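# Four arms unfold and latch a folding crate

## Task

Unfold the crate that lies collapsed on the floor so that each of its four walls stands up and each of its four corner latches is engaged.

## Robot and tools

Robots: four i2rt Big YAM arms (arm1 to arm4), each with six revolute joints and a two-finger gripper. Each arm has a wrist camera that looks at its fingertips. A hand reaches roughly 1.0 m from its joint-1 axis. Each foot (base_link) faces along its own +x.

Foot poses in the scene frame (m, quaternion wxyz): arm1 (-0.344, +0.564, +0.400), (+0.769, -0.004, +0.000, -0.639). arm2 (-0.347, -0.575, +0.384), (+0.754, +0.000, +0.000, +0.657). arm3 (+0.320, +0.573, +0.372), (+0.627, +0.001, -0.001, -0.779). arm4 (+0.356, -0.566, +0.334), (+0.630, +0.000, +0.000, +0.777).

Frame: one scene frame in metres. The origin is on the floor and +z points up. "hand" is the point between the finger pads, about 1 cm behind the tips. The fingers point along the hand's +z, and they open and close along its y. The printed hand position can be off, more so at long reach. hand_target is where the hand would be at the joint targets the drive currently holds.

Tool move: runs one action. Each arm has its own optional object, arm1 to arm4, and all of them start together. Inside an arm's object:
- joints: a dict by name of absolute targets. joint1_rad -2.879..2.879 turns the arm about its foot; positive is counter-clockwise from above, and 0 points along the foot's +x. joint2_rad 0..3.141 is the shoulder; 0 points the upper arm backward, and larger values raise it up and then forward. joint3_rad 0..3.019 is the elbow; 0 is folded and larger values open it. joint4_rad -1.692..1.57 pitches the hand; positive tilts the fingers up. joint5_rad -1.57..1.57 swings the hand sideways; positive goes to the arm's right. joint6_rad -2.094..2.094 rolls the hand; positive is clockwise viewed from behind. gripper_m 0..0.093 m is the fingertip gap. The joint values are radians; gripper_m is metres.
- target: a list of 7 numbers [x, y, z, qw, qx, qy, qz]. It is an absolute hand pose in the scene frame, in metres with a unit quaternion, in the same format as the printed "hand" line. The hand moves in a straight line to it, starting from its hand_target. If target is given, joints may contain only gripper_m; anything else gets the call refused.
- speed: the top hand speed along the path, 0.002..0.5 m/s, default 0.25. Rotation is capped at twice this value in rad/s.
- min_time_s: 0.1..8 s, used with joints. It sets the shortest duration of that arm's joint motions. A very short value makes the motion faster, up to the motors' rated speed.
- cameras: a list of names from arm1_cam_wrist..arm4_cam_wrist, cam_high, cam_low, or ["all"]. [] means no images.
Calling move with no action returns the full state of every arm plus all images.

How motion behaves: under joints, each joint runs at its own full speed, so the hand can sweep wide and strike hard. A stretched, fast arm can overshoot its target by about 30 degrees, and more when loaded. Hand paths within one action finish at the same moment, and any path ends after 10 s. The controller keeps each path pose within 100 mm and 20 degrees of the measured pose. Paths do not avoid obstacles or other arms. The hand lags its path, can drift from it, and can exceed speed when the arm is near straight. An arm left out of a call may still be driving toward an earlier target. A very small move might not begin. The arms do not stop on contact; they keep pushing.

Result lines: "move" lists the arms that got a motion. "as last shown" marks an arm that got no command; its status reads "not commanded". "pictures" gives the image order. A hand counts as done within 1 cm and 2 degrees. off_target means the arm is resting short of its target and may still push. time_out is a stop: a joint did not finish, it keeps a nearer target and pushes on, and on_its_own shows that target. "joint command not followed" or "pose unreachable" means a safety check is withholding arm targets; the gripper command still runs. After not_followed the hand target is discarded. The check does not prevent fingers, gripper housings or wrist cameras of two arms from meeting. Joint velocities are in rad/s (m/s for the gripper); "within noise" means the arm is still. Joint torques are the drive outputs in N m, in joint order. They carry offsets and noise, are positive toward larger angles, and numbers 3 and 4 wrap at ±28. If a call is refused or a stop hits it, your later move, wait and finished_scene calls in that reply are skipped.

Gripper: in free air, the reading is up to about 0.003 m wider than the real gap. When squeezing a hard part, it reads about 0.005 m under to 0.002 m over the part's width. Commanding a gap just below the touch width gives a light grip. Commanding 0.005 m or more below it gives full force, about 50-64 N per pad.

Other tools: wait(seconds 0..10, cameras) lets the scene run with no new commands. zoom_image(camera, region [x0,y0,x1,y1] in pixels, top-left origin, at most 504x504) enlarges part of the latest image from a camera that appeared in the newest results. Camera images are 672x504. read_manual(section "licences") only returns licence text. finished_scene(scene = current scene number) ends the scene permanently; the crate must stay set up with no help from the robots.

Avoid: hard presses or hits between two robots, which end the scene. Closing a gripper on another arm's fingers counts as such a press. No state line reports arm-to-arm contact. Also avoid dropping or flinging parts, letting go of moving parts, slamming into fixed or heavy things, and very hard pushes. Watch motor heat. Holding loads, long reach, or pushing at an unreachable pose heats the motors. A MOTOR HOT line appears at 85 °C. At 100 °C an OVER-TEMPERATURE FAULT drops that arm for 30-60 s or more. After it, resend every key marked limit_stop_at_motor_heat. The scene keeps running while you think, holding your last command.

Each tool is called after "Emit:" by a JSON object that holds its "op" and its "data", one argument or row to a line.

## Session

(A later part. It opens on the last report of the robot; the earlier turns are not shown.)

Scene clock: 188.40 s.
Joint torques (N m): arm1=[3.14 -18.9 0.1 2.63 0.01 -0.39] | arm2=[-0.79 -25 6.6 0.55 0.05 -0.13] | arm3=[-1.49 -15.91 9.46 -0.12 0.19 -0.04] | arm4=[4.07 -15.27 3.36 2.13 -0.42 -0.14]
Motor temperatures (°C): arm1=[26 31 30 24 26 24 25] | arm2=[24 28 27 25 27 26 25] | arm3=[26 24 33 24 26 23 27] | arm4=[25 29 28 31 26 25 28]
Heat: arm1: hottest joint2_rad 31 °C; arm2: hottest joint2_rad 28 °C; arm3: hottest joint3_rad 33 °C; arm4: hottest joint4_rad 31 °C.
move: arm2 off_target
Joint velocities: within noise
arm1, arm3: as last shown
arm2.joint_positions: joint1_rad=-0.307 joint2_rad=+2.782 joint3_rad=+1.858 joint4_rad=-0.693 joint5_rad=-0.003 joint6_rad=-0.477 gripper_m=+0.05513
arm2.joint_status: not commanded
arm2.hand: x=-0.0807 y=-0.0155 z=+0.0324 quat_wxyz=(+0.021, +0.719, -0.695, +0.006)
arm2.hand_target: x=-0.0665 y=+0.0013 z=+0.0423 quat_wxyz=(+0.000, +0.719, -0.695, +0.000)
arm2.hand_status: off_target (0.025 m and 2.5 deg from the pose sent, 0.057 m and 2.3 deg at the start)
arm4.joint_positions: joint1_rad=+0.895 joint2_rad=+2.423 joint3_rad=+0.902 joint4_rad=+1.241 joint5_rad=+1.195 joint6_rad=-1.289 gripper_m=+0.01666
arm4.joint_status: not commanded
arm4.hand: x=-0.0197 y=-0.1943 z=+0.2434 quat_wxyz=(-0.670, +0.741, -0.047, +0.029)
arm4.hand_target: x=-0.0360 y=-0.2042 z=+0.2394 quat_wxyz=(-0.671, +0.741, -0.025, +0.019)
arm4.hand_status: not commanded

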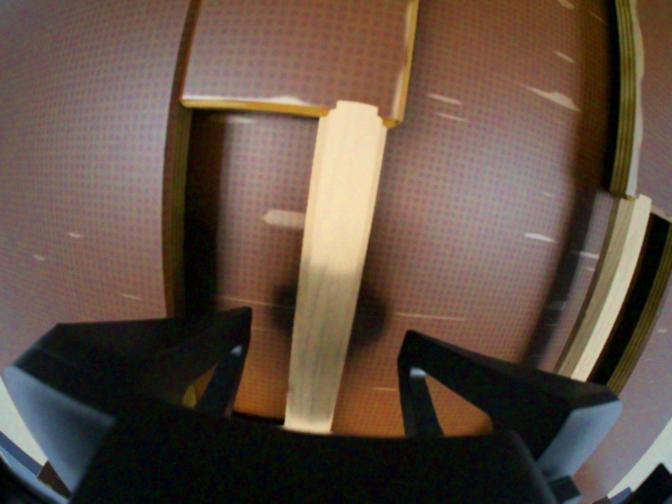

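Emit:
{"op": "move", "data": {
  "arm2": {"joints": {"gripper_m": 0.006}}
}}

Emit:
{"op": "move", "data": {
  "arm2": {"target": [-0.097, -0.005, 0.121, -0.1495, 0.7036, -0.6795, 0.1444], "speed": 0.15},
  "cameras": ["arm2_cam_wrist", "arm3_cam_wrist", "cam_low", "cam_high"]
}}

Scene clock: 195.13 s.
Joint torques (N m): arm1=[3.31 -18.61 0.1 2.71 -0.02 -0.42] | arm2=[-0.79 -25.05 6.6 0.61 0.13 0] | arm3=[-1.14 -15.56 9.46 -0.23 0.2 -0.05] | arm4=[4.07 -15.27 3.36 2.13 -0.42 -0.14]
Motor temperatures (°C): arm1=[26 31 29 24 26 24 25] | arm2=[24 29 27 25 27 26 25] | arm3=[26 24 34 24 26 23 27] | arm4=[25 29 28 31 26 25 28]
Heat: arm1: hottest joint2_rad 31 °C; arm2: hottest joint2_rad 29 °C; arm3: hottest joint3_rad 34 °C; arm4: hottest joint4_rad 31 °C.
move: arm2 off_target
Joint velocities: within noise
arm1, arm3, arm4: as last shown
arm2.joint_positions: joint1_rad=-0.305 joint2_rad=+2.782 joint3_rad=+1.857 joint4_rad=-0.694 joint5_rad=-0.013 joint6_rad=-0.497 gripper_m=+0.01682
arm2.joint_status: gripper_m off_target (ended at +0.01685, target +0.00600)
arm2.hand: x=-0.0838 y=-0.0154 z=+0.0321 quat_wxyz=(+0.025, +0.726, -0.687, +0.001)
arm2.hand_target: x=-0.0691 y=+0.0016 z=+0.0420 quat_wxyz=(+0.002, +0.723, -0.691, -0.004)
arm2.hand_status: not commanded
pictures: none

Scene clock: 197.10 s.
Joint torques (N m): arm1=[2.55 -18.67 0.02 2.59 -0.07 -0.4] | arm2=[1.14 -28.22 2.81 -0.06 1.28 0.4] | arm3=[-1.2 -15.79 9.46 -0.18 0.19 -0.07] | arm4=[4.01 -15.27 3.34 2.1 -0.42 -0.14]
Motor temperatures (°C): arm1=[26 31 29 24 26 24 26] | arm2=[24 29 27 25 27 26 25] | arm3=[26 24 34 24 26 23 27] | arm4=[25 29 28 31 26 25 28]
Heat: arm1: hottest joint2_rad 31 °C; arm2: hottest joint2_rad 29 °C; arm3: hottest joint3_rad 34 °C; arm4: hottest joint4_rad 31 °C.
move: arm2 off_target
Joint velocities: within noise
arm1.joint_positions: joint1_rad=+0.864 joint2_rad=+2.625 joint3_rad=+0.913 joint4_rad=+1.434 joint5_rad=+1.145 joint6_rad=-1.267 gripper_m=+0.01753
arm1.joint_status: not commanded
arm1.hand: x=-0.0159 y=+0.1907 z=+0.2403 quat_wxyz=(+0.022, -0.058, -0.742, +0.668)
arm1.hand_target: x=+0.0029 y=+0.2024 z=+0.2433 quat_wxyz=(+0.020, -0.023, -0.742, +0.670)
arm1.hand_status: not commanded
arm2.joint_positions: joint1_rad=-0.189 joint2_rad=+2.611 joint3_rad=+1.587 joint4_rad=-0.416 joint5_rad=+0.369 joint6_rad=-0.406 gripper_m=+0.01682
arm2.joint_status: not commanded
arm2.hand: x=-0.0911 y=-0.0154 z=+0.0872 quat_wxyz=(-0.133, +0.713, -0.674, +0.141)
arm2.hand_target: x=-0.0919 y=-0.0033 z=+0.1196 quat_wxyz=(-0.153, +0.702, -0.681, +0.143)
arm2.hand_status: off_target (0.036 m and 2.3 deg from the pose sent, 0.090 m and 26.0 deg at the start)
arm3, arm4: as last shown
arm4.hand_target: x=-0.0358 y=-0.2041 z=+0.2393 quat_wxyz=(-0.671, +0.741, -0.025, +0.019)
pictures: arm2_cam_wrist, arm3_cam_wrist, cam_high, cam_low

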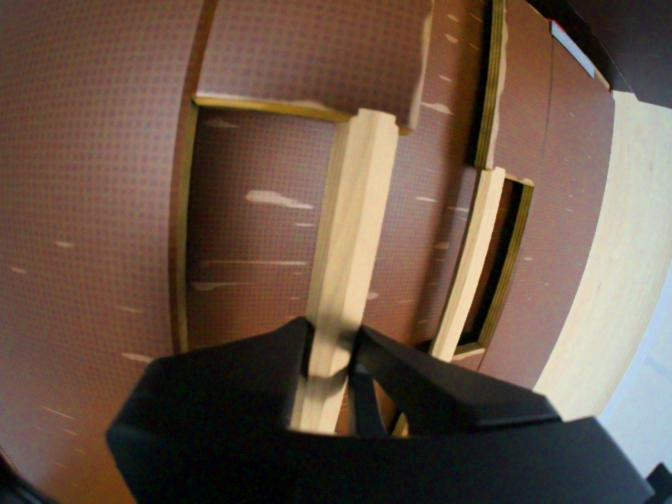

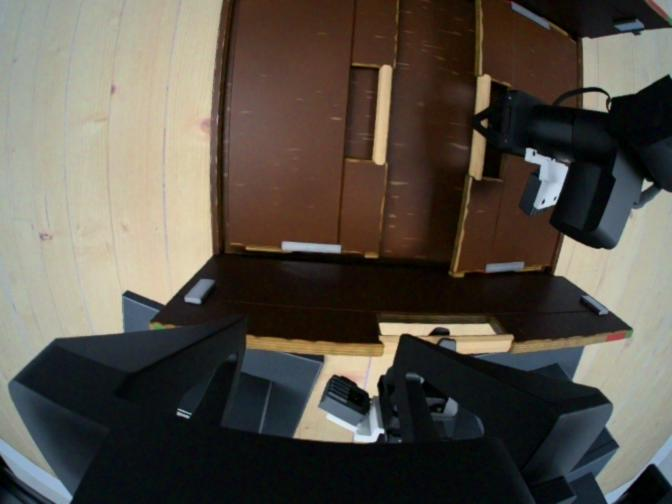

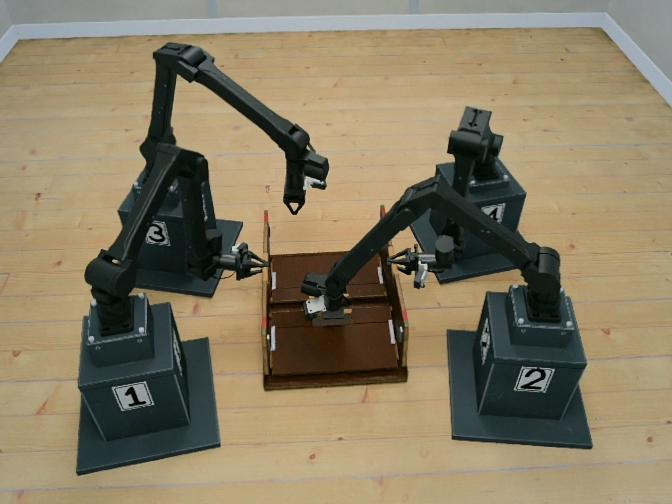

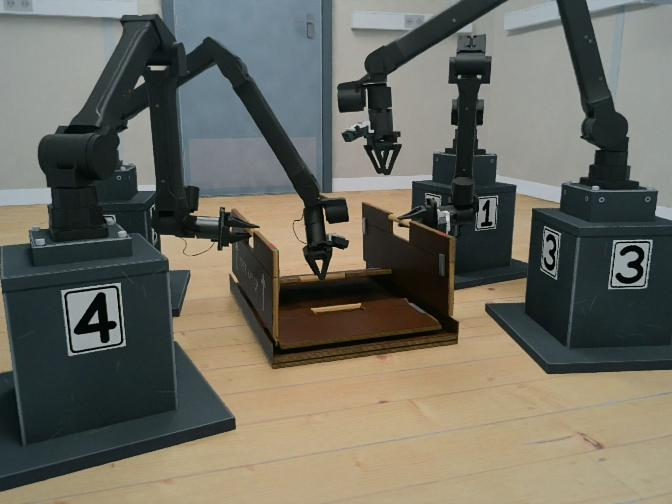

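Emit:
{"op": "move", "data": {
  "arm1": {"target": [0.004, 0.226, 0.245, -0.0182, 0.0188, 0.7191, -0.6945], "speed": 0.15},
  "arm4": {"target": [-0.037, -0.226, 0.240, -0.6945, 0.7191, -0.0188, 0.0182], "speed": 0.15},
  "arm2": {"target": [-0.122, -0.008, 0.182, -0.2460, 0.6759, -0.6528, 0.2376], "speed": 0.15},
  "cameras": ["arm2_cam_wrist", "arm3_cam_wrist", "cam_low", "cam_high"]
}}

Scene clock: 203.07 s.
Joint torques (N m): arm1=[5.54 -18.55 -0.66 2.95 0.47 -0.36] | arm2=[0.67 -26.23 3.34 0.31 0.54 0.23] | arm3=[-1.96 -15.62 9.44 -0.25 0.2 -0.07] | arm4=[6.3 -15.38 1.96 2.43 0.06 -0.18]
Motor temperatures (°C): arm1=[26 31 29 24 26 24 26] | arm2=[24 29 27 25 28 26 25] | arm3=[26 25 34 24 26 23 27] | arm4=[25 29 28 31 26 25 28]
Heat: arm1: hottest joint2_rad 31 °C; arm2: hottest joint2_rad 29 °C; arm3: hottest joint3_rad 34 °C; arm4: hottest joint4_rad 31 °C.
move: arm1 off_target; arm2 off_target; arm4 off_target
Joint velocities: within noise
arm1.joint_positions: joint1_rad=+0.884 joint2_rad=+2.662 joint3_rad=+0.927 joint4_rad=+1.548 joint5_rad=+1.180 joint6_rad=-1.342 gripper_m=+0.01753
arm1.joint_status: not commanded
arm1.hand: x=-0.0156 y=+0.1985 z=+0.2421 quat_wxyz=(+0.023, -0.061, -0.727, +0.684)
arm1.hand_target: x=+0.0088 y=+0.2225 z=+0.2458 quat_wxyz=(+0.013, -0.024, -0.726, +0.687)
arm1.hand_status: off_target (0.034 m and 5.1 deg from the pose sent, 0.041 m and 6.0 deg at the start; a joint's target at an end of its range on 23 of 44 steps)
arm2.joint_positions: joint1_rad=-0.063 joint2_rad=+2.486 joint3_rad=+1.452 joint4_rad=-0.378 joint5_rad=+0.674 joint6_rad=-0.317 gripper_m=+0.01682
arm2.joint_status: not commanded
arm2.hand: x=-0.1223 y=-0.0164 z=+0.1566 quat_wxyz=(-0.231, +0.686, -0.644, +0.247)
arm2.hand_target: x=-0.1249 y=-0.0061 z=+0.1809 quat_wxyz=(-0.246, +0.678, -0.650, +0.238)
arm2.hand_status: off_target (0.027 m and 2.5 deg from the pose sent, 0.100 m and 17.7 deg at the start)
arm3: as last shown
arm4.joint_positions: joint1_rad=+0.910 joint2_rad=+2.486 joint3_rad=+0.914 joint4_rad=+1.454 joint5_rad=+1.217 joint6_rad=-1.437 gripper_m=+0.01665
arm4.joint_status: not commanded
arm4.hand: x=-0.0189 y=-0.2018 z=+0.2442 quat_wxyz=(-0.692, +0.720, -0.045, +0.027)
arm4.hand_target: x=-0.0374 y=-0.2248 z=+0.2400 quat_wxyz=(-0.694, +0.720, -0.016, +0.016)
arm4.hand_status: off_target (0.031 m and 3.2 deg from the pose sent, 0.036 m and 5.1 deg at the start)
pictures: arm2_cam_wrist, arm3_cam_wrist, cam_high, cam_low

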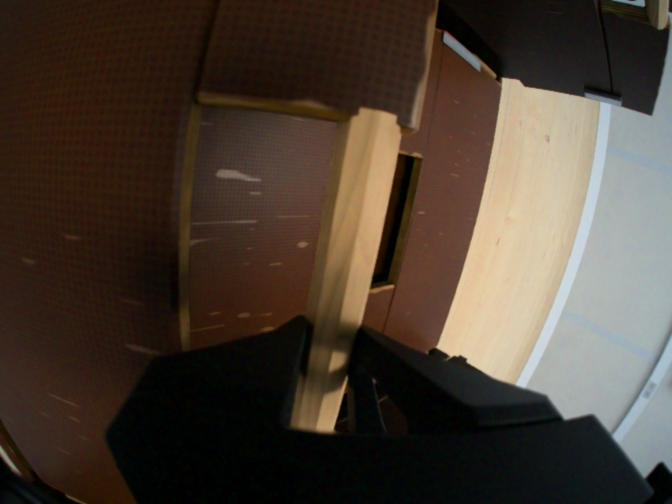

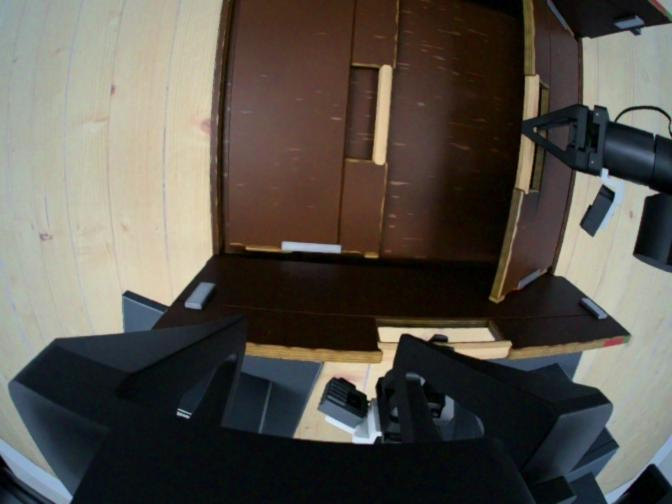

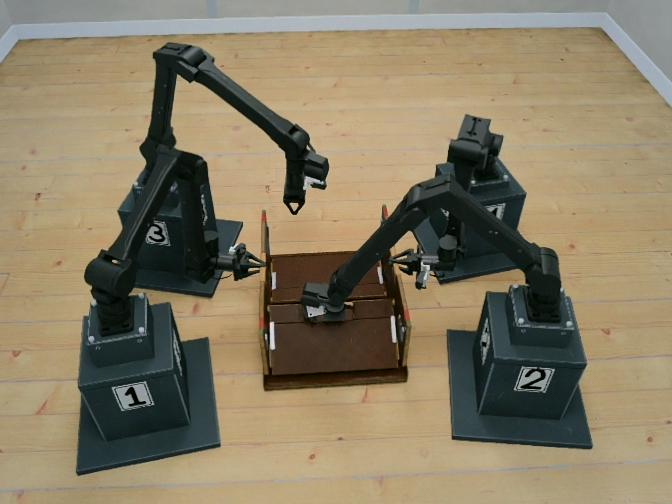

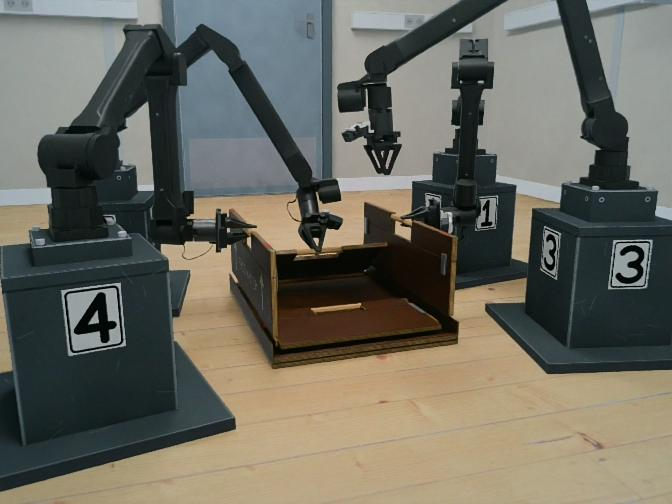

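Emit:
{"op": "move", "data": {
  "arm2": {"target": [-0.173, -0.012, 0.228, -0.3597, 0.6229, -0.6016, 0.3474], "speed": 0.18},
  "arm3": {"target": [0.010, -0.031, 0.190, 0, 0.7009, 0.7133, 0], "speed": 0.3}
}}

Emit:
{"op": "move", "data": {
  "arm2": {"target": [-0.222, -0.016, 0.247, -0.4429, 0.5668, -0.5474, 0.4277], "speed": 0.18},
  "arm3": {"target": [0.010, -0.031, 0.130, 0, 0.7009, 0.7133, 0], "speed": 0.3},
  "cameras": ["all"]
}}

Scene clock: 213.50 s.
Joint torques (N m): arm1=[5.54 -18.78 -0.57 2.8 0.48 -0.31] | arm2=[0.38 -25.05 3.4 -0.25 0.99 0.31] | arm3=[-1.44 -19.66 8.62 -0.16 0.09 -0.06] | arm4=[6.24 -15.27 1.98 2.44 0.06 -0.19]
Motor temperatures (°C): arm1=[26 31 29 24 26 24 26] | arm2=[24 29 26 25 28 26 25] | arm3=[26 25 35 24 26 23 27] | arm4=[25 29 28 31 26 25 28]
Heat: arm1: hottest joint2_rad 31 °C; arm2: hottest joint2_rad 29 °C; arm3: hottest joint3_rad 35 °C; arm4: hottest joint4_rad 31 °C.
move: arm2 off_target; arm3 off_target
Joint velocities: within noise
arm1: as last shown
arm2.joint_positions: joint1_rad=+0.090 joint2_rad=+2.458 joint3_rad=+1.403 joint4_rad=-0.400 joint5_rad=+1.033 joint6_rad=-0.176 gripper_m=+0.01682
arm2.joint_status: not commanded
arm2.hand: x=-0.1708 y=-0.0170 z=+0.2070 quat_wxyz=(-0.348, +0.633, -0.594, +0.354)
arm2.hand_target: x=-0.1729 y=-0.0116 z=+0.2277 quat_wxyz=(-0.359, +0.624, -0.600, +0.348)
arm2.hand_status: off_target (0.022 m and 2.2 deg from the pose sent, 0.088 m and 20.7 deg at the start)
arm3.joint_positions: joint1_rad=-0.248 joint2_rad=+2.499 joint3_rad=+1.846 joint4_rad=-0.919 joint5_rad=+0.002 joint6_rad=-0.482 gripper_m=+0.05512
arm3.joint_status: not commanded
arm3.hand: x=+0.0209 y=-0.0243 z=+0.1933 quat_wxyz=(+0.000, -0.701, -0.713, -0.001)
arm3.hand_target: x=+0.0107 y=-0.0286 z=+0.1892 quat_wxyz=(+0.000, -0.701, -0.713, +0.000)
arm3.hand_status: off_target (0.013 m and 0.1 deg from the pose sent, 0.265 m and 4.8 deg at the start)
arm4.joint_positions: joint1_rad=+0.910 joint2_rad=+2.486 joint3_rad=+0.914 joint4_rad=+1.456 joint5_rad=+1.217 joint6_rad=-1.437 gripper_m=+0.01665
arm4.joint_status: not commanded
arm4.hand: x=-0.0189 y=-0.2018 z=+0.2444 quat_wxyz=(-0.692, +0.720, -0.046, +0.026)
arm4.hand_target: x=-0.0374 y=-0.2248 z=+0.2402 quat_wxyz=(-0.694, +0.720, -0.017, +0.015)
arm4.hand_status: not commanded
pictures: none

Scene clock: 215.50 s.
Joint torques (N m): arm1=[6.01 -18.61 -0.54 2.91 0.49 -0.36] | arm2=[-0.21 -22.59 4.03 -0.85 1.58 0.51] | arm3=[-1.32 -19.49 8.31 0.76 0.11 -0.05] | arm4=[6.24 -15.27 1.98 2.43 0.06 -0.19]
Motor temperatures (°C): arm1=[26 31 29 24 26 24 26] | arm2=[24 29 26 25 28 26 25] | arm3=[26 25 34 24 26 23 27] | arm4=[25 29 28 31 26 25 28]
Heat: arm1: hottest joint2_rad 31 °C; arm2: hottest joint2_rad 29 °C; arm3: hottest joint3_rad 34 °C; arm4: hottest joint4_rad 31 °C.
move: arm2 off_target; arm3 off_target
Joint velocities: within noise
arm1, arm4: as last shown
arm2.joint_positions: joint1_rad=+0.218 joint2_rad=+2.513 joint3_rad=+1.481 joint4_rad=-0.694 joint5_rad=+1.301 joint6_rad=+0.134 gripper_m=+0.01682
arm2.joint_status: not commanded
arm2.hand: x=-0.2232 y=-0.0178 z=+0.2358 quat_wxyz=(-0.432, +0.580, -0.543, +0.427)
arm2.hand_target: x=-0.2214 y=-0.0155 z=+0.2466 quat_wxyz=(-0.444, +0.567, -0.547, +0.427)
arm2.hand_status: off_target (0.011 m and 2.0 deg from the pose sent, 0.065 m and 16.7 deg at the start)
arm3.joint_positions: joint1_rad=-0.248 joint2_rad=+2.602 joint3_rad=+1.895 joint4_rad=-0.879 joint5_rad=+0.002 joint6_rad=-0.482 gripper_m=+0.05512
arm3.joint_status: not commanded
arm3.hand: x=+0.0213 y=-0.0239 z=+0.1412 quat_wxyz=(+0.002, -0.701, -0.713, -0.008)
arm3.hand_target: x=+0.0105 y=-0.0300 z=+0.1308 quat_wxyz=(+0.000, -0.701, -0.713, +0.001)
arm3.hand_status: off_target (0.017 m and 0.9 deg from the pose sent, 0.065 m and 0.1 deg at the start)
pictures: arm1_cam_wrist, arm2_cam_wrist, arm3_cam_wrist, arm4_cam_wrist, cam_high, cam_low

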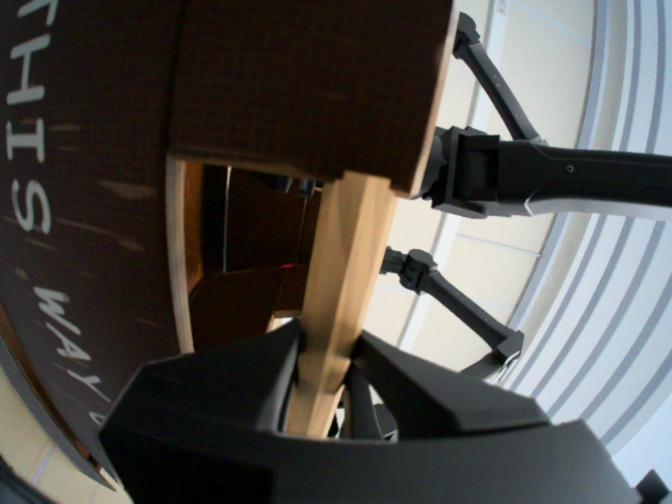

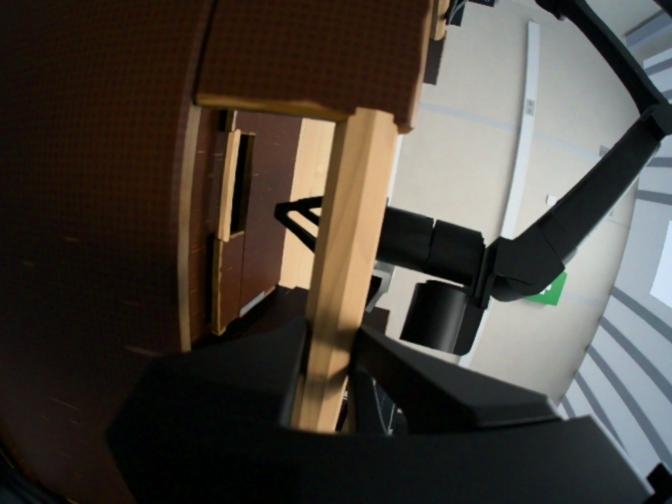

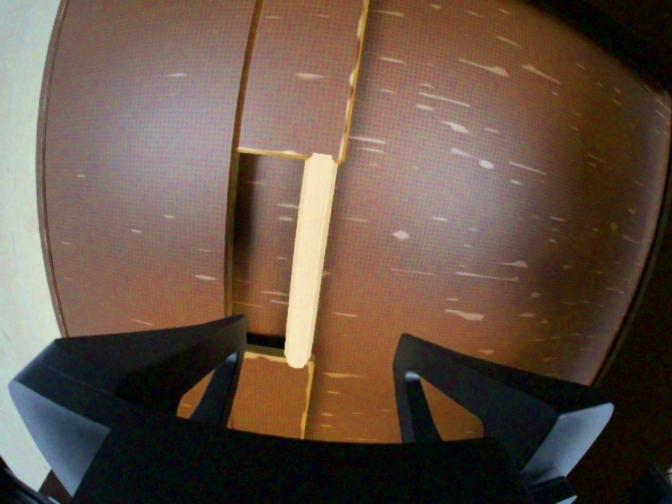

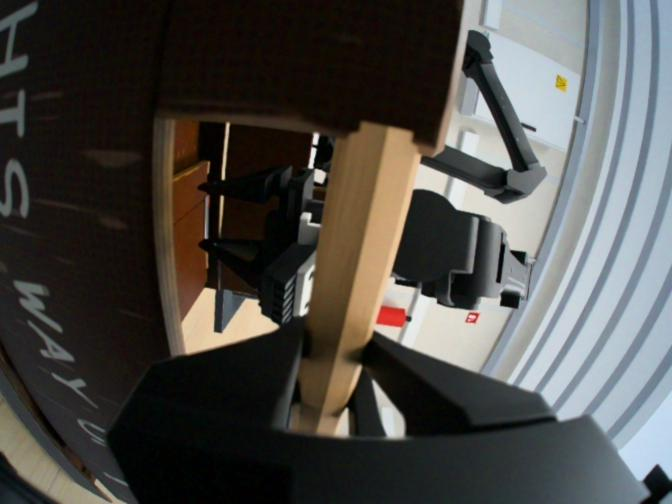

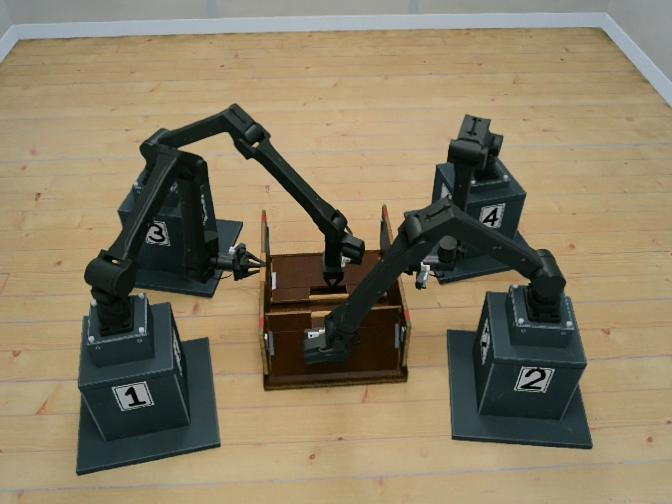

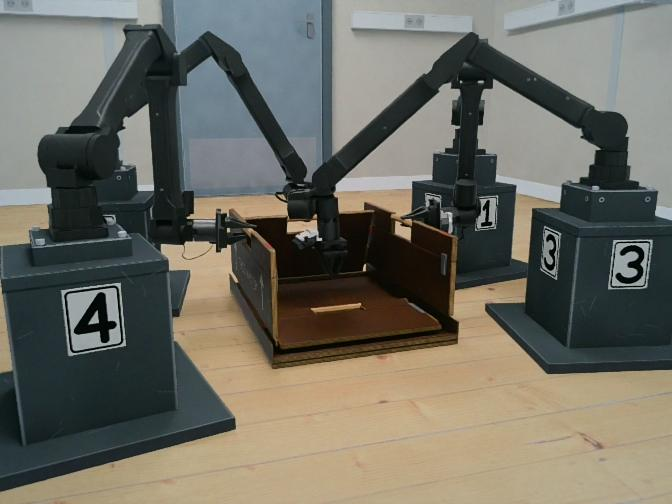

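Emit:
{"op": "move", "data": {
  "arm2": {"target": [-0.262, -0.017, 0.249, -0.4813, 0.5345, -0.5162, 0.4648], "speed": 0.12},
  "arm3": {"target": [0.0155, -0.022, 0.040, 0, 0.7009, 0.7133, 0], "speed": 0.15},
  "cameras": ["arm2_cam_wrist", "arm3_cam_wrist", "cam_high", "cam_low"]
}}

Scene clock: 225.53 s.
Joint torques (N m): arm1=[5.6 -18.73 -0.65 2.8 0.47 -0.36] | arm2=[0.67 -23.53 3.74 -1.88 0.21 0.66] | arm3=[-0.91 -19.96 7.32 0.59 0.11 -0.03] | arm4=[6.24 -15.27 1.96 2.43 0.06 -0.19]
Motor temperatures (°C): arm1=[26 31 29 24 26 24 26] | arm2=[24 29 26 25 28 26 26] | arm3=[26 26 34 24 26 23 27] | arm4=[25 29 27 31 26 25 28]
Heat: arm1: hottest joint2_rad 31 °C; arm2: hottest joint2_rad 29 °C; arm3: hottest joint3_rad 34 °C; arm4: hottest joint4_rad 31 °C.
move: arm2 done; arm3 off_target
Joint velocities: within noise
arm1, arm4: as last shown
arm2.joint_positions: joint1_rad=+0.284 joint2_rad=+2.673 joint3_rad=+1.719 joint4_rad=-1.424 joint5_rad=+1.415 joint6_rad=+0.787 gripper_m=+0.01682
arm2.joint_status: not commanded
arm2.hand: x=-0.2550 y=-0.0173 z=+0.2441 quat_wxyz=(-0.475, +0.542, -0.510, +0.471)
arm2.hand_target: x=-0.2597 y=-0.0178 z=+0.2488 quat_wxyz=(-0.480, +0.536, -0.516, +0.465)
arm2.hand_status: done (0.009 m and 1.5 deg from the pose sent, 0.041 m and 9.3 deg at the start)
arm3.joint_positions: joint1_rad=-0.248 joint2_rad=+2.779 joint3_rad=+1.967 joint4_rad=-0.776 joint5_rad=+0.002 joint6_rad=-0.482 gripper_m=+0.05512
arm3.joint_status: not commanded
arm3.hand: x=+0.0258 y=-0.0154 z=+0.0471 quat_wxyz=(+0.002, -0.701, -0.713, -0.009)
arm3.hand_target: x=+0.0162 y=-0.0207 z=+0.0400 quat_wxyz=(+0.000, -0.701, -0.713, +0.000)
arm3.hand_status: off_target (0.014 m and 1.0 deg from the pose sent, 0.101 m and 0.9 deg at the start)

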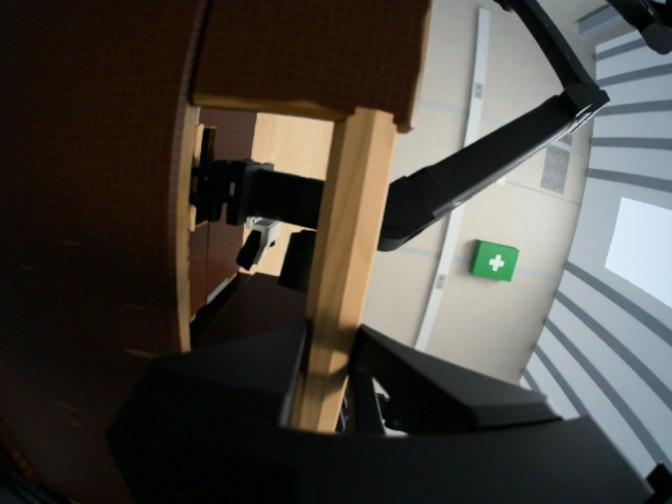

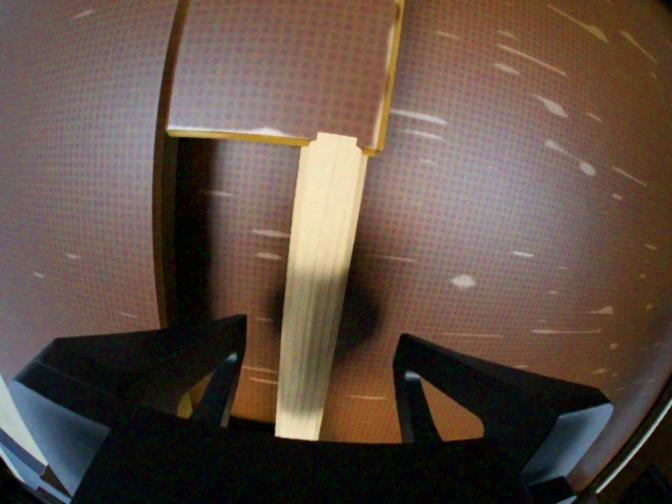

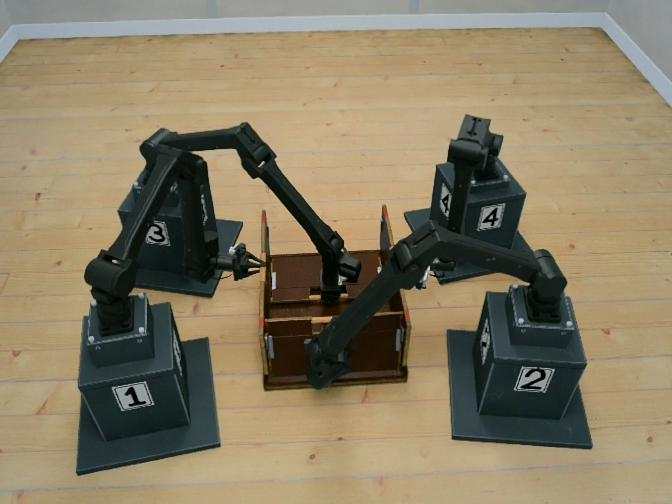

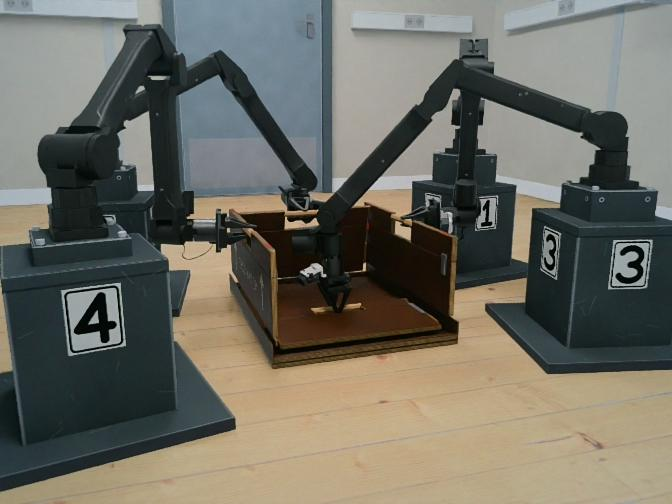

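Emit:
{"op": "move", "data": {
  "arm3": {"target": [0.0165, -0.022, 0.028, 0, 0.7009, 0.7133, 0], "speed": 0.1},
  "cameras": ["arm3_cam_wrist"]
}}

Emit:
{"op": "zoom_image", "data": {
  "camera": "arm3_cam_wrist",
  "region": [150, 100, 450, 450]
}}

Scene clock: 227.80 s.
Joint torques (N m): arm1=[5.83 -18.32 -0.54 2.85 0.51 -0.34] | arm2=[0.67 -23.24 3.74 -1.81 0.2 0.63] | arm3=[-1.44 -19.08 7.71 0.76 0.1 -0.02] | arm4=[6.24 -15.27 1.96 2.44 0.06 -0.19]
Motor temperatures (°C): arm1=[26 31 29 24 26 24 26] | arm2=[24 29 26 25 28 26 26] | arm3=[26 26 34 24 26 23 27] | arm4=[25 29 27 31 26 25 28]
Heat: arm1: hottest joint2_rad 31 °C; arm2: hottest joint2_rad 29 °C; arm3: hottest joint3_rad 34 °C; arm4: hottest joint4_rad 31 °C.
move: arm3 off_target
Joint velocities: within noise
arm1, arm4: as last shown
arm2.joint_positions: joint1_rad=+0.284 joint2_rad=+2.673 joint3_rad=+1.719 joint4_rad=-1.424 joint5_rad=+1.415 joint6_rad=+0.789 gripper_m=+0.01682
arm2.joint_status: not commanded
arm2.hand: x=-0.2550 y=-0.0173 z=+0.2441 quat_wxyz=(-0.475, +0.541, -0.510, +0.470)
arm2.hand_target: x=-0.2597 y=-0.0178 z=+0.2488 quat_wxyz=(-0.480, +0.536, -0.517, +0.464)
arm2.hand_status: not commanded
arm3.joint_positions: joint1_rad=-0.248 joint2_rad=+2.791 joint3_rad=+1.986 joint4_rad=-0.774 joint5_rad=+0.002 joint6_rad=-0.482 gripper_m=+0.05512
arm3.joint_status: not commanded
arm3.hand: x=+0.0238 y=-0.0193 z=+0.0440 quat_wxyz=(+0.001, -0.701, -0.713, -0.005)
arm3.hand_target: x=+0.0170 y=-0.0211 z=+0.0288 quat_wxyz=(+0.000, -0.701, -0.713, +0.000)
arm3.hand_status: off_target (0.018 m and 0.6 deg from the pose sent, 0.022 m and 1.0 deg at the start)

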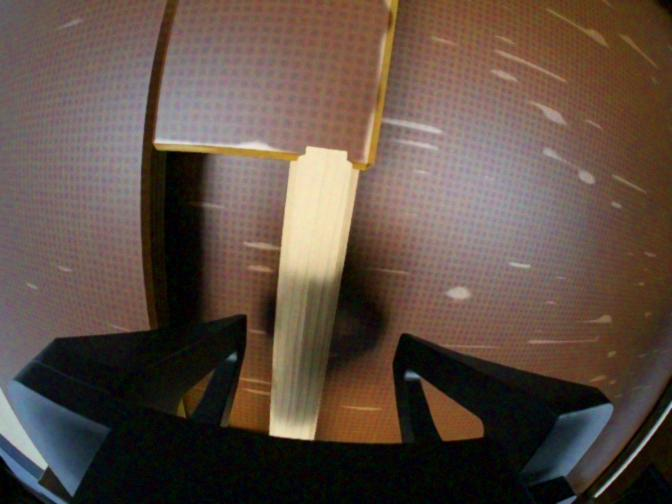

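Scaled by 1.440 from the camera's image (finer frame: 960x720).

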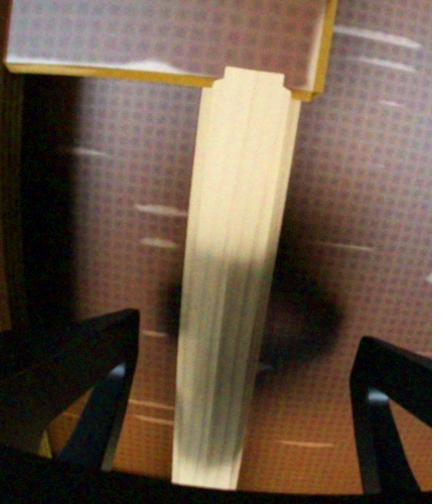

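Emit:
{"op": "move", "data": {
  "arm3": {"target": [0.0225, -0.022, 0.020, 0, 0.7009, 0.7133, 0], "speed": 0.1}
}}

Emit:
{"op": "move", "data": {
  "arm3": {"joints": {"gripper_m": 0.006}},
  "cameras": ["arm3_cam_wrist", "cam_high"]
}}

Scene clock: 230.23 s.
Joint torques (N m): arm1=[6.07 -19.02 -0.51 2.88 0.51 -0.3] | arm2=[0.67 -23.18 3.73 -1.81 0.2 0.63] | arm3=[-0.85 -19.84 7.71 0.77 0.08 0.03] | arm4=[6.24 -15.27 1.98 2.43 0.06 -0.19]
Motor temperatures (°C): arm1=[26 31 29 24 26 24 26] | arm2=[24 29 26 25 28 26 26] | arm3=[26 26 33 24 26 23 27] | arm4=[25 29 27 31 26 25 28]
Heat: arm1: hottest joint2_rad 31 °C; arm2: hottest joint2_rad 29 °C; arm3: hottest joint3_rad 33 °C; arm4: hottest joint4_rad 31 °C.
move: arm3 off_target
Joint velocities: within noise
arm1, arm2, arm4: as last shown
arm3.joint_positions: joint1_rad=-0.248 joint2_rad=+2.805 joint3_rad=+1.986 joint4_rad=-0.762 joint5_rad=+0.002 joint6_rad=-0.482 gripper_m=+0.05512
arm3.joint_status: not commanded
arm3.hand: x=+0.0253 y=-0.0164 z=+0.0352 quat_wxyz=(+0.001, -0.701, -0.713, -0.006)
arm3.hand_target: x=+0.0227 y=-0.0216 z=+0.0212 quat_wxyz=(+0.000, -0.701, -0.713, +0.001)
arm3.hand_status: off_target (0.016 m and 0.7 deg from the pose sent, 0.024 m and 0.6 deg at the start)
pictures: none

Scene clock: 230.93 s.
Joint torques (N m): arm1=[5.77 -18.96 -0.53 2.86 0.49 -0.34] | arm2=[0.62 -23.24 3.74 -1.81 0.2 0.63] | arm3=[-0.85 -19.31 7.68 1.02 0.28 0.05] | arm4=[6.24 -15.27 1.96 2.44 0.06 -0.19]
Motor temperatures (°C): arm1=[26 31 29 24 26 24 26] | arm2=[24 29 26 25 28 26 26] | arm3=[26 26 33 24 26 23 27] | arm4=[25 29 27 31 26 25 28]
Heat: arm1: hottest joint2_rad 31 °C; arm2: hottest joint2_rad 29 °C; arm3: hottest joint3_rad 33 °C; arm4: hottest joint4_rad 31 °C.
move: arm3 off_target
Joint velocities: within noise
arm1, arm2, arm4: as last shown
arm3.joint_positions: joint1_rad=-0.244 joint2_rad=+2.805 joint3_rad=+1.986 joint4_rad=-0.767 joint5_rad=-0.012 joint6_rad=-0.491 gripper_m=+0.01636
arm3.joint_status: gripper_m off_target (ended at +0.01639, target +0.00600)
arm3.hand: x=+0.0307 y=-0.0178 z=+0.0352 quat_wxyz=(-0.004, -0.696, -0.718, -0.010)
arm3.hand_target: x=+0.0266 y=-0.0238 z=+0.0213 quat_wxyz=(-0.004, -0.696, -0.718, +0.000)
arm3.hand_status: not commanded

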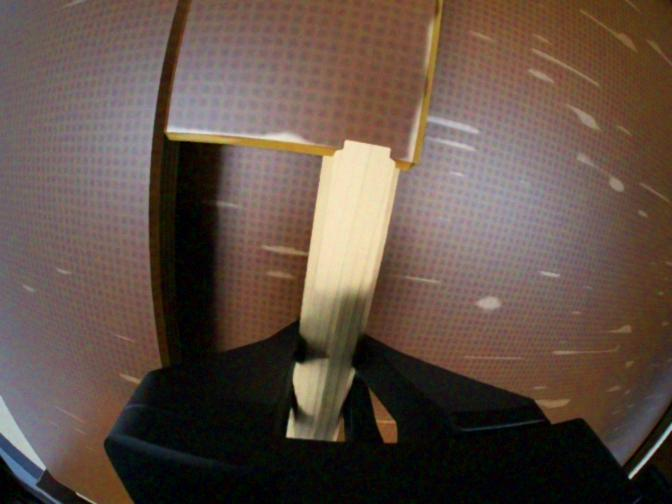

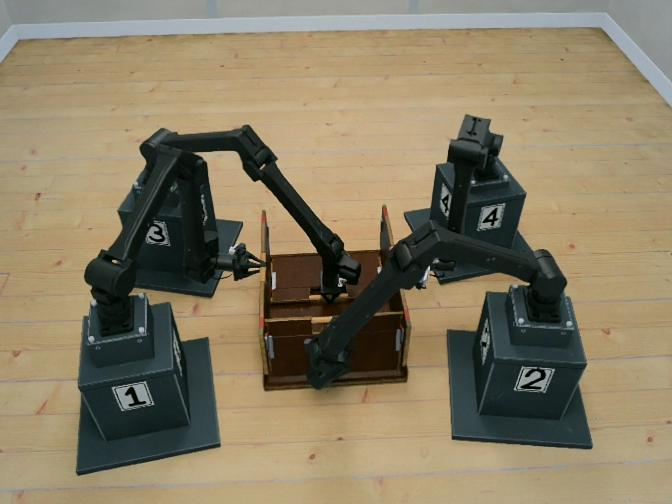

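Emit:
{"op": "move", "data": {
  "arm3": {"target": [0.047, -0.021, 0.137, -0.1444, 0.6795, 0.7036, -0.1495], "speed": 0.15}
}}

Emit:
{"op": "move", "data": {
  "arm3": {"target": [0.086, -0.018, 0.197, -0.2602, 0.6441, 0.6669, -0.2694], "speed": 0.18},
  "cameras": ["arm3_cam_wrist", "cam_high", "cam_low"]
}}

Scene clock: 237.30 s.
Joint torques (N m): arm1=[5.54 -18.32 -0.51 2.85 0.53 -0.35] | arm2=[0.67 -23.24 3.74 -1.8 0.2 0.63] | arm3=[0.38 -22.36 3.67 0.68 0.83 0.03] | arm4=[6.3 -15.21 1.98 2.44 0.06 -0.19]
Motor temperatures (°C): arm1=[26 31 29 24 26 24 26] | arm2=[24 29 26 25 28 26 26] | arm3=[26 27 33 24 26 23 27] | arm4=[25 29 27 31 26 25 28]
Heat: arm1: hottest joint2_rad 31 °C; arm2: hottest joint2_rad 29 °C; arm3: hottest joint3_rad 33 °C; arm4: hottest joint4_rad 31 °C.
move: arm3 off_target
Joint velocities: within noise
arm1, arm2, arm4: as last shown
arm3.joint_positions: joint1_rad=-0.121 joint2_rad=+2.562 joint3_rad=+1.667 joint4_rad=-0.540 joint5_rad=+0.382 joint6_rad=-0.382 gripper_m=+0.01636
arm3.joint_status: not commanded
arm3.hand: x=+0.0459 y=-0.0151 z=+0.1201 quat_wxyz=(+0.144, -0.686, -0.700, +0.138)
arm3.hand_target: x=+0.0489 y=-0.0217 z=+0.1354 quat_wxyz=(+0.146, -0.681, -0.702, +0.149)
arm3.hand_status: off_target (0.018 m and 1.6 deg from the pose sent, 0.103 m and 25.2 deg at the start)
pictures: none

Scene clock: 238.83 s.
Joint torques (N m): arm1=[5.71 -18.67 -0.5 2.82 0.47 -0.34] | arm2=[0.67 -23.18 3.75 -1.8 0.2 0.63] | arm3=[0.32 -21.6 3.54 1.03 1.28 -0.18] | arm4=[6.24 -15.21 1.96 2.44 0.06 -0.19]
Motor temperatures (°C): arm1=[26 31 29 24 26 24 26] | arm2=[24 29 26 25 28 26 26] | arm3=[26 27 33 24 26 23 27] | arm4=[25 29 27 31 26 25 28]
Heat: arm1: hottest joint2_rad 31 °C; arm2: hottest joint2_rad 29 °C; arm3: hottest joint3_rad 33 °C; arm4: hottest joint4_rad 31 °C.
move: arm3 off_target
Joint velocities: within noise
arm1.joint_positions: joint1_rad=+0.884 joint2_rad=+2.662 joint3_rad=+0.927 joint4_rad=+1.548 joint5_rad=+1.180 joint6_rad=-1.342 gripper_m=+0.01753
arm1.joint_status: not commanded
arm1.hand: x=-0.0156 y=+0.1985 z=+0.2421 quat_wxyz=(+0.023, -0.061, -0.727, +0.684)
arm1.hand_target: x=+0.0088 y=+0.2225 z=+0.2458 quat_wxyz=(+0.013, -0.024, -0.726, +0.687)
arm1.hand_status: not commanded
arm2, arm4: as last shown
arm3.joint_positions: joint1_rad=+0.015 joint2_rad=+2.452 joint3_rad=+1.515 joint4_rad=-0.441 joint5_rad=+0.727 joint6_rad=-0.286 gripper_m=+0.01636
arm3.joint_status: not commanded
arm3.hand: x=+0.0834 y=-0.0133 z=+0.1818 quat_wxyz=(+0.256, -0.655, -0.663, +0.259)
arm3.hand_target: x=+0.0851 y=-0.0187 z=+0.1967 quat_wxyz=(+0.261, -0.644, -0.667, +0.270)
arm3.hand_status: off_target (0.016 m and 1.9 deg from the pose sent, 0.087 m and 21.0 deg at the start)

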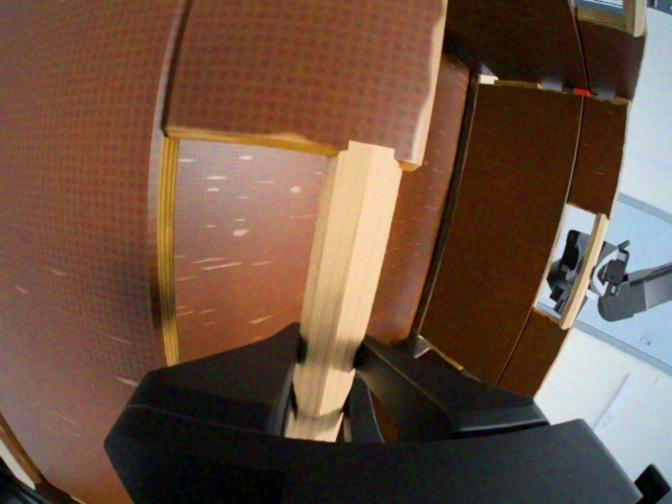

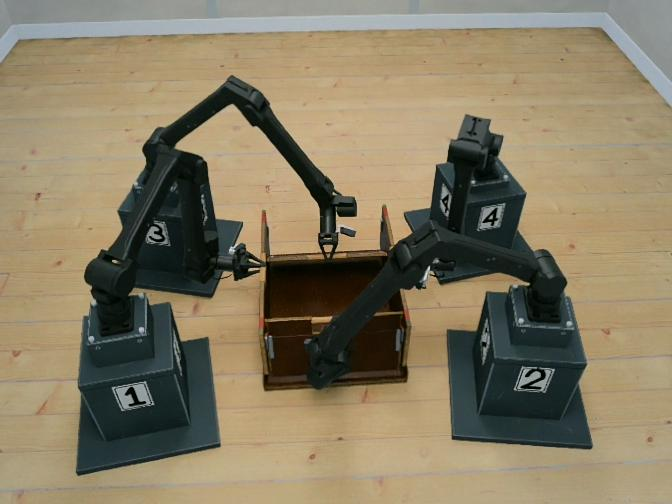

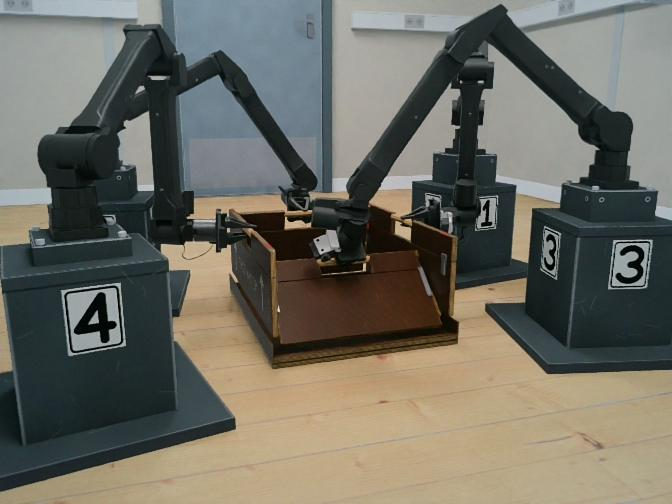

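Emit:
{"op": "move", "data": {
  "arm3": {"target": [0.135, -0.016, 0.232, -0.3578, 0.5955, 0.6166, -0.3704], "speed": 0.18}
}}

Emit:
{"op": "move", "data": {
  "arm3": {"target": [0.182, -0.013, 0.248, -0.4277, 0.5474, 0.5668, -0.4429], "speed": 0.18},
  "cameras": ["arm1_cam_wrist", "arm2_cam_wrist", "arm3_cam_wrist", "cam_high", "cam_low"]
}}

Scene clock: 241.83 s.
Joint torques (N m): arm1=[5.95 -18.84 -0.59 3.07 0.54 -0.33] | arm2=[0.67 -23.18 3.71 -1.8 0.2 0.63] | arm3=[0.44 -20.48 4.3 0.51 1.43 -0.12] | arm4=[6.24 -15.27 1.96 2.44 0.06 -0.19]
Motor temperatures (°C): arm1=[26 31 29 24 26 24 26] | arm2=[24 29 26 25 28 26 26] | arm3=[26 27 32 24 26 23 27] | arm4=[25 29 27 31 26 25 29]
Heat: arm1: hottest joint2_rad 31 °C; arm2: hottest joint2_rad 29 °C; arm3: hottest joint3_rad 32 °C; arm4: hottest joint4_rad 31 °C.
move: arm3 off_target
Joint velocities: within noise
arm1, arm2: as last shown
arm3.joint_positions: joint1_rad=+0.147 joint2_rad=+2.440 joint3_rad=+1.470 joint4_rad=-0.441 joint5_rad=+1.059 joint6_rad=-0.166 gripper_m=+0.01636
arm3.joint_status: not commanded
arm3.hand: x=+0.1284 y=-0.0111 z=+0.2219 quat_wxyz=(+0.351, -0.608, -0.611, +0.365)
arm3.hand_target: x=+0.1335 y=-0.0162 z=+0.2320 quat_wxyz=(+0.358, -0.595, -0.616, +0.371)
arm3.hand_status: off_target (0.013 m and 1.9 deg from the pose sent, 0.072 m and 19.4 deg at the start)
arm4.joint_positions: joint1_rad=+0.910 joint2_rad=+2.486 joint3_rad=+0.914 joint4_rad=+1.456 joint5_rad=+1.217 joint6_rad=-1.437 gripper_m=+0.01665
arm4.joint_status: not commanded
arm4.hand: x=-0.0189 y=-0.2018 z=+0.2444 quat_wxyz=(-0.692, +0.720, -0.046, +0.026)
arm4.hand_target: x=-0.0374 y=-0.2248 z=+0.2402 quat_wxyz=(-0.694, +0.720, -0.017, +0.015)
arm4.hand_status: not commanded
pictures: none

Scene clock: 243.67 s.
Joint torques (N m): arm1=[5.48 -18.49 -0.55 2.89 0.49 -0.32] | arm2=[0.67 -23.18 3.74 -1.81 0.2 0.63] | arm3=[-0.21 -18.08 5.91 -0.69 1.91 0.03] | arm4=[6.24 -15.27 1.98 2.44 0.06 -0.19]
Motor temperatures (°C): arm1=[26 31 29 24 26 24 26] | arm2=[24 29 26 25 28 26 26] | arm3=[26 27 32 24 27 23 27] | arm4=[25 29 27 31 26 25 29]
Heat: arm1: hottest joint2_rad 31 °C; arm2: hottest joint2_rad 29 °C; arm3: hottest joint3_rad 32 °C; arm4: hottest joint4_rad 31 °C.
move: arm3 off_target
Joint velocities: within noise
arm1, arm2, arm4: as last shown
arm3.joint_positions: joint1_rad=+0.264 joint2_rad=+2.475 joint3_rad=+1.509 joint4_rad=-0.636 joint5_rad=+1.298 joint6_rad=+0.066 gripper_m=+0.01636
arm3.joint_status: not commanded
arm3.hand: x=+0.1807 y=-0.0087 z=+0.2473 quat_wxyz=(+0.411, -0.562, -0.566, +0.442)
arm3.hand_target: x=+0.1820 y=-0.0145 z=+0.2486 quat_wxyz=(+0.424, -0.548, -0.565, +0.447)
arm3.hand_status: off_target (0.005 m and 2.6 deg from the pose sent, 0.060 m and 15.2 deg at the start)

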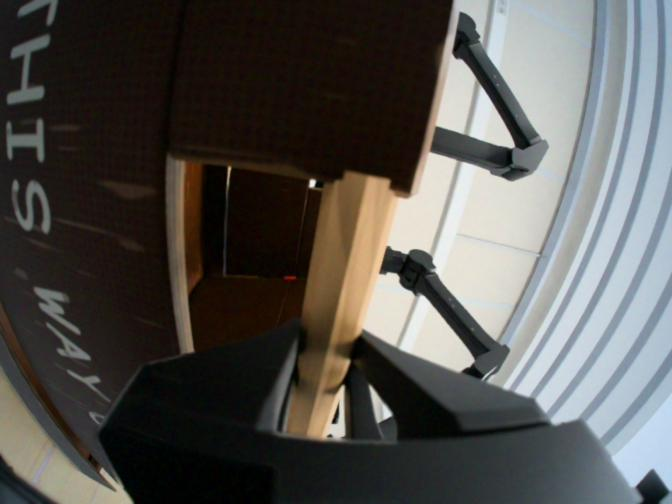

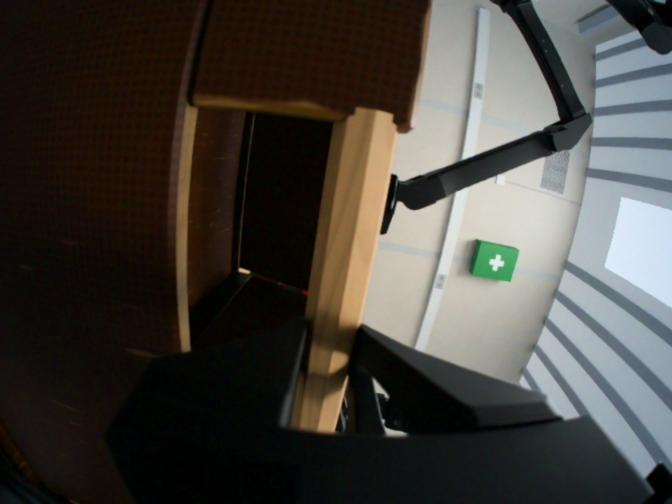

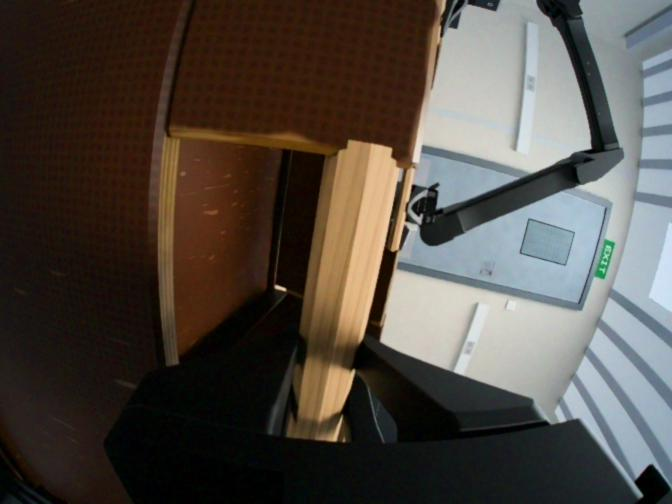

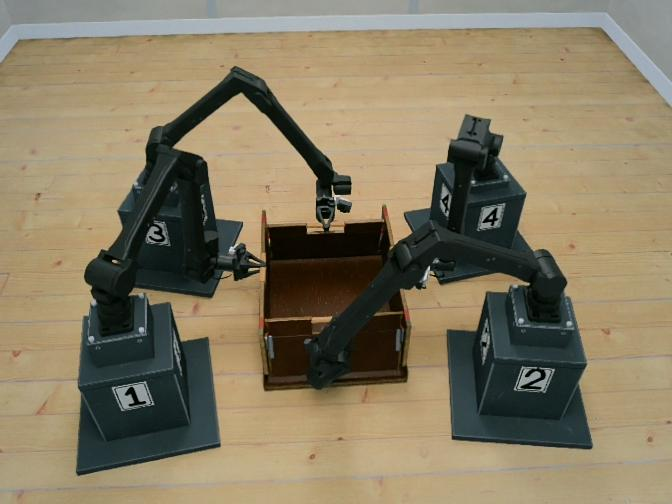

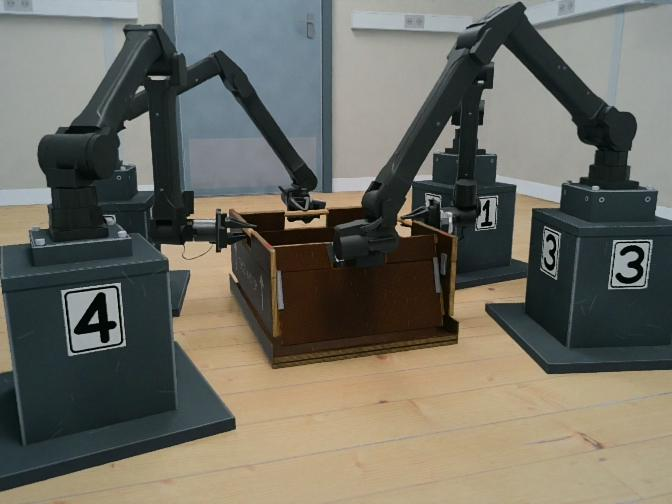

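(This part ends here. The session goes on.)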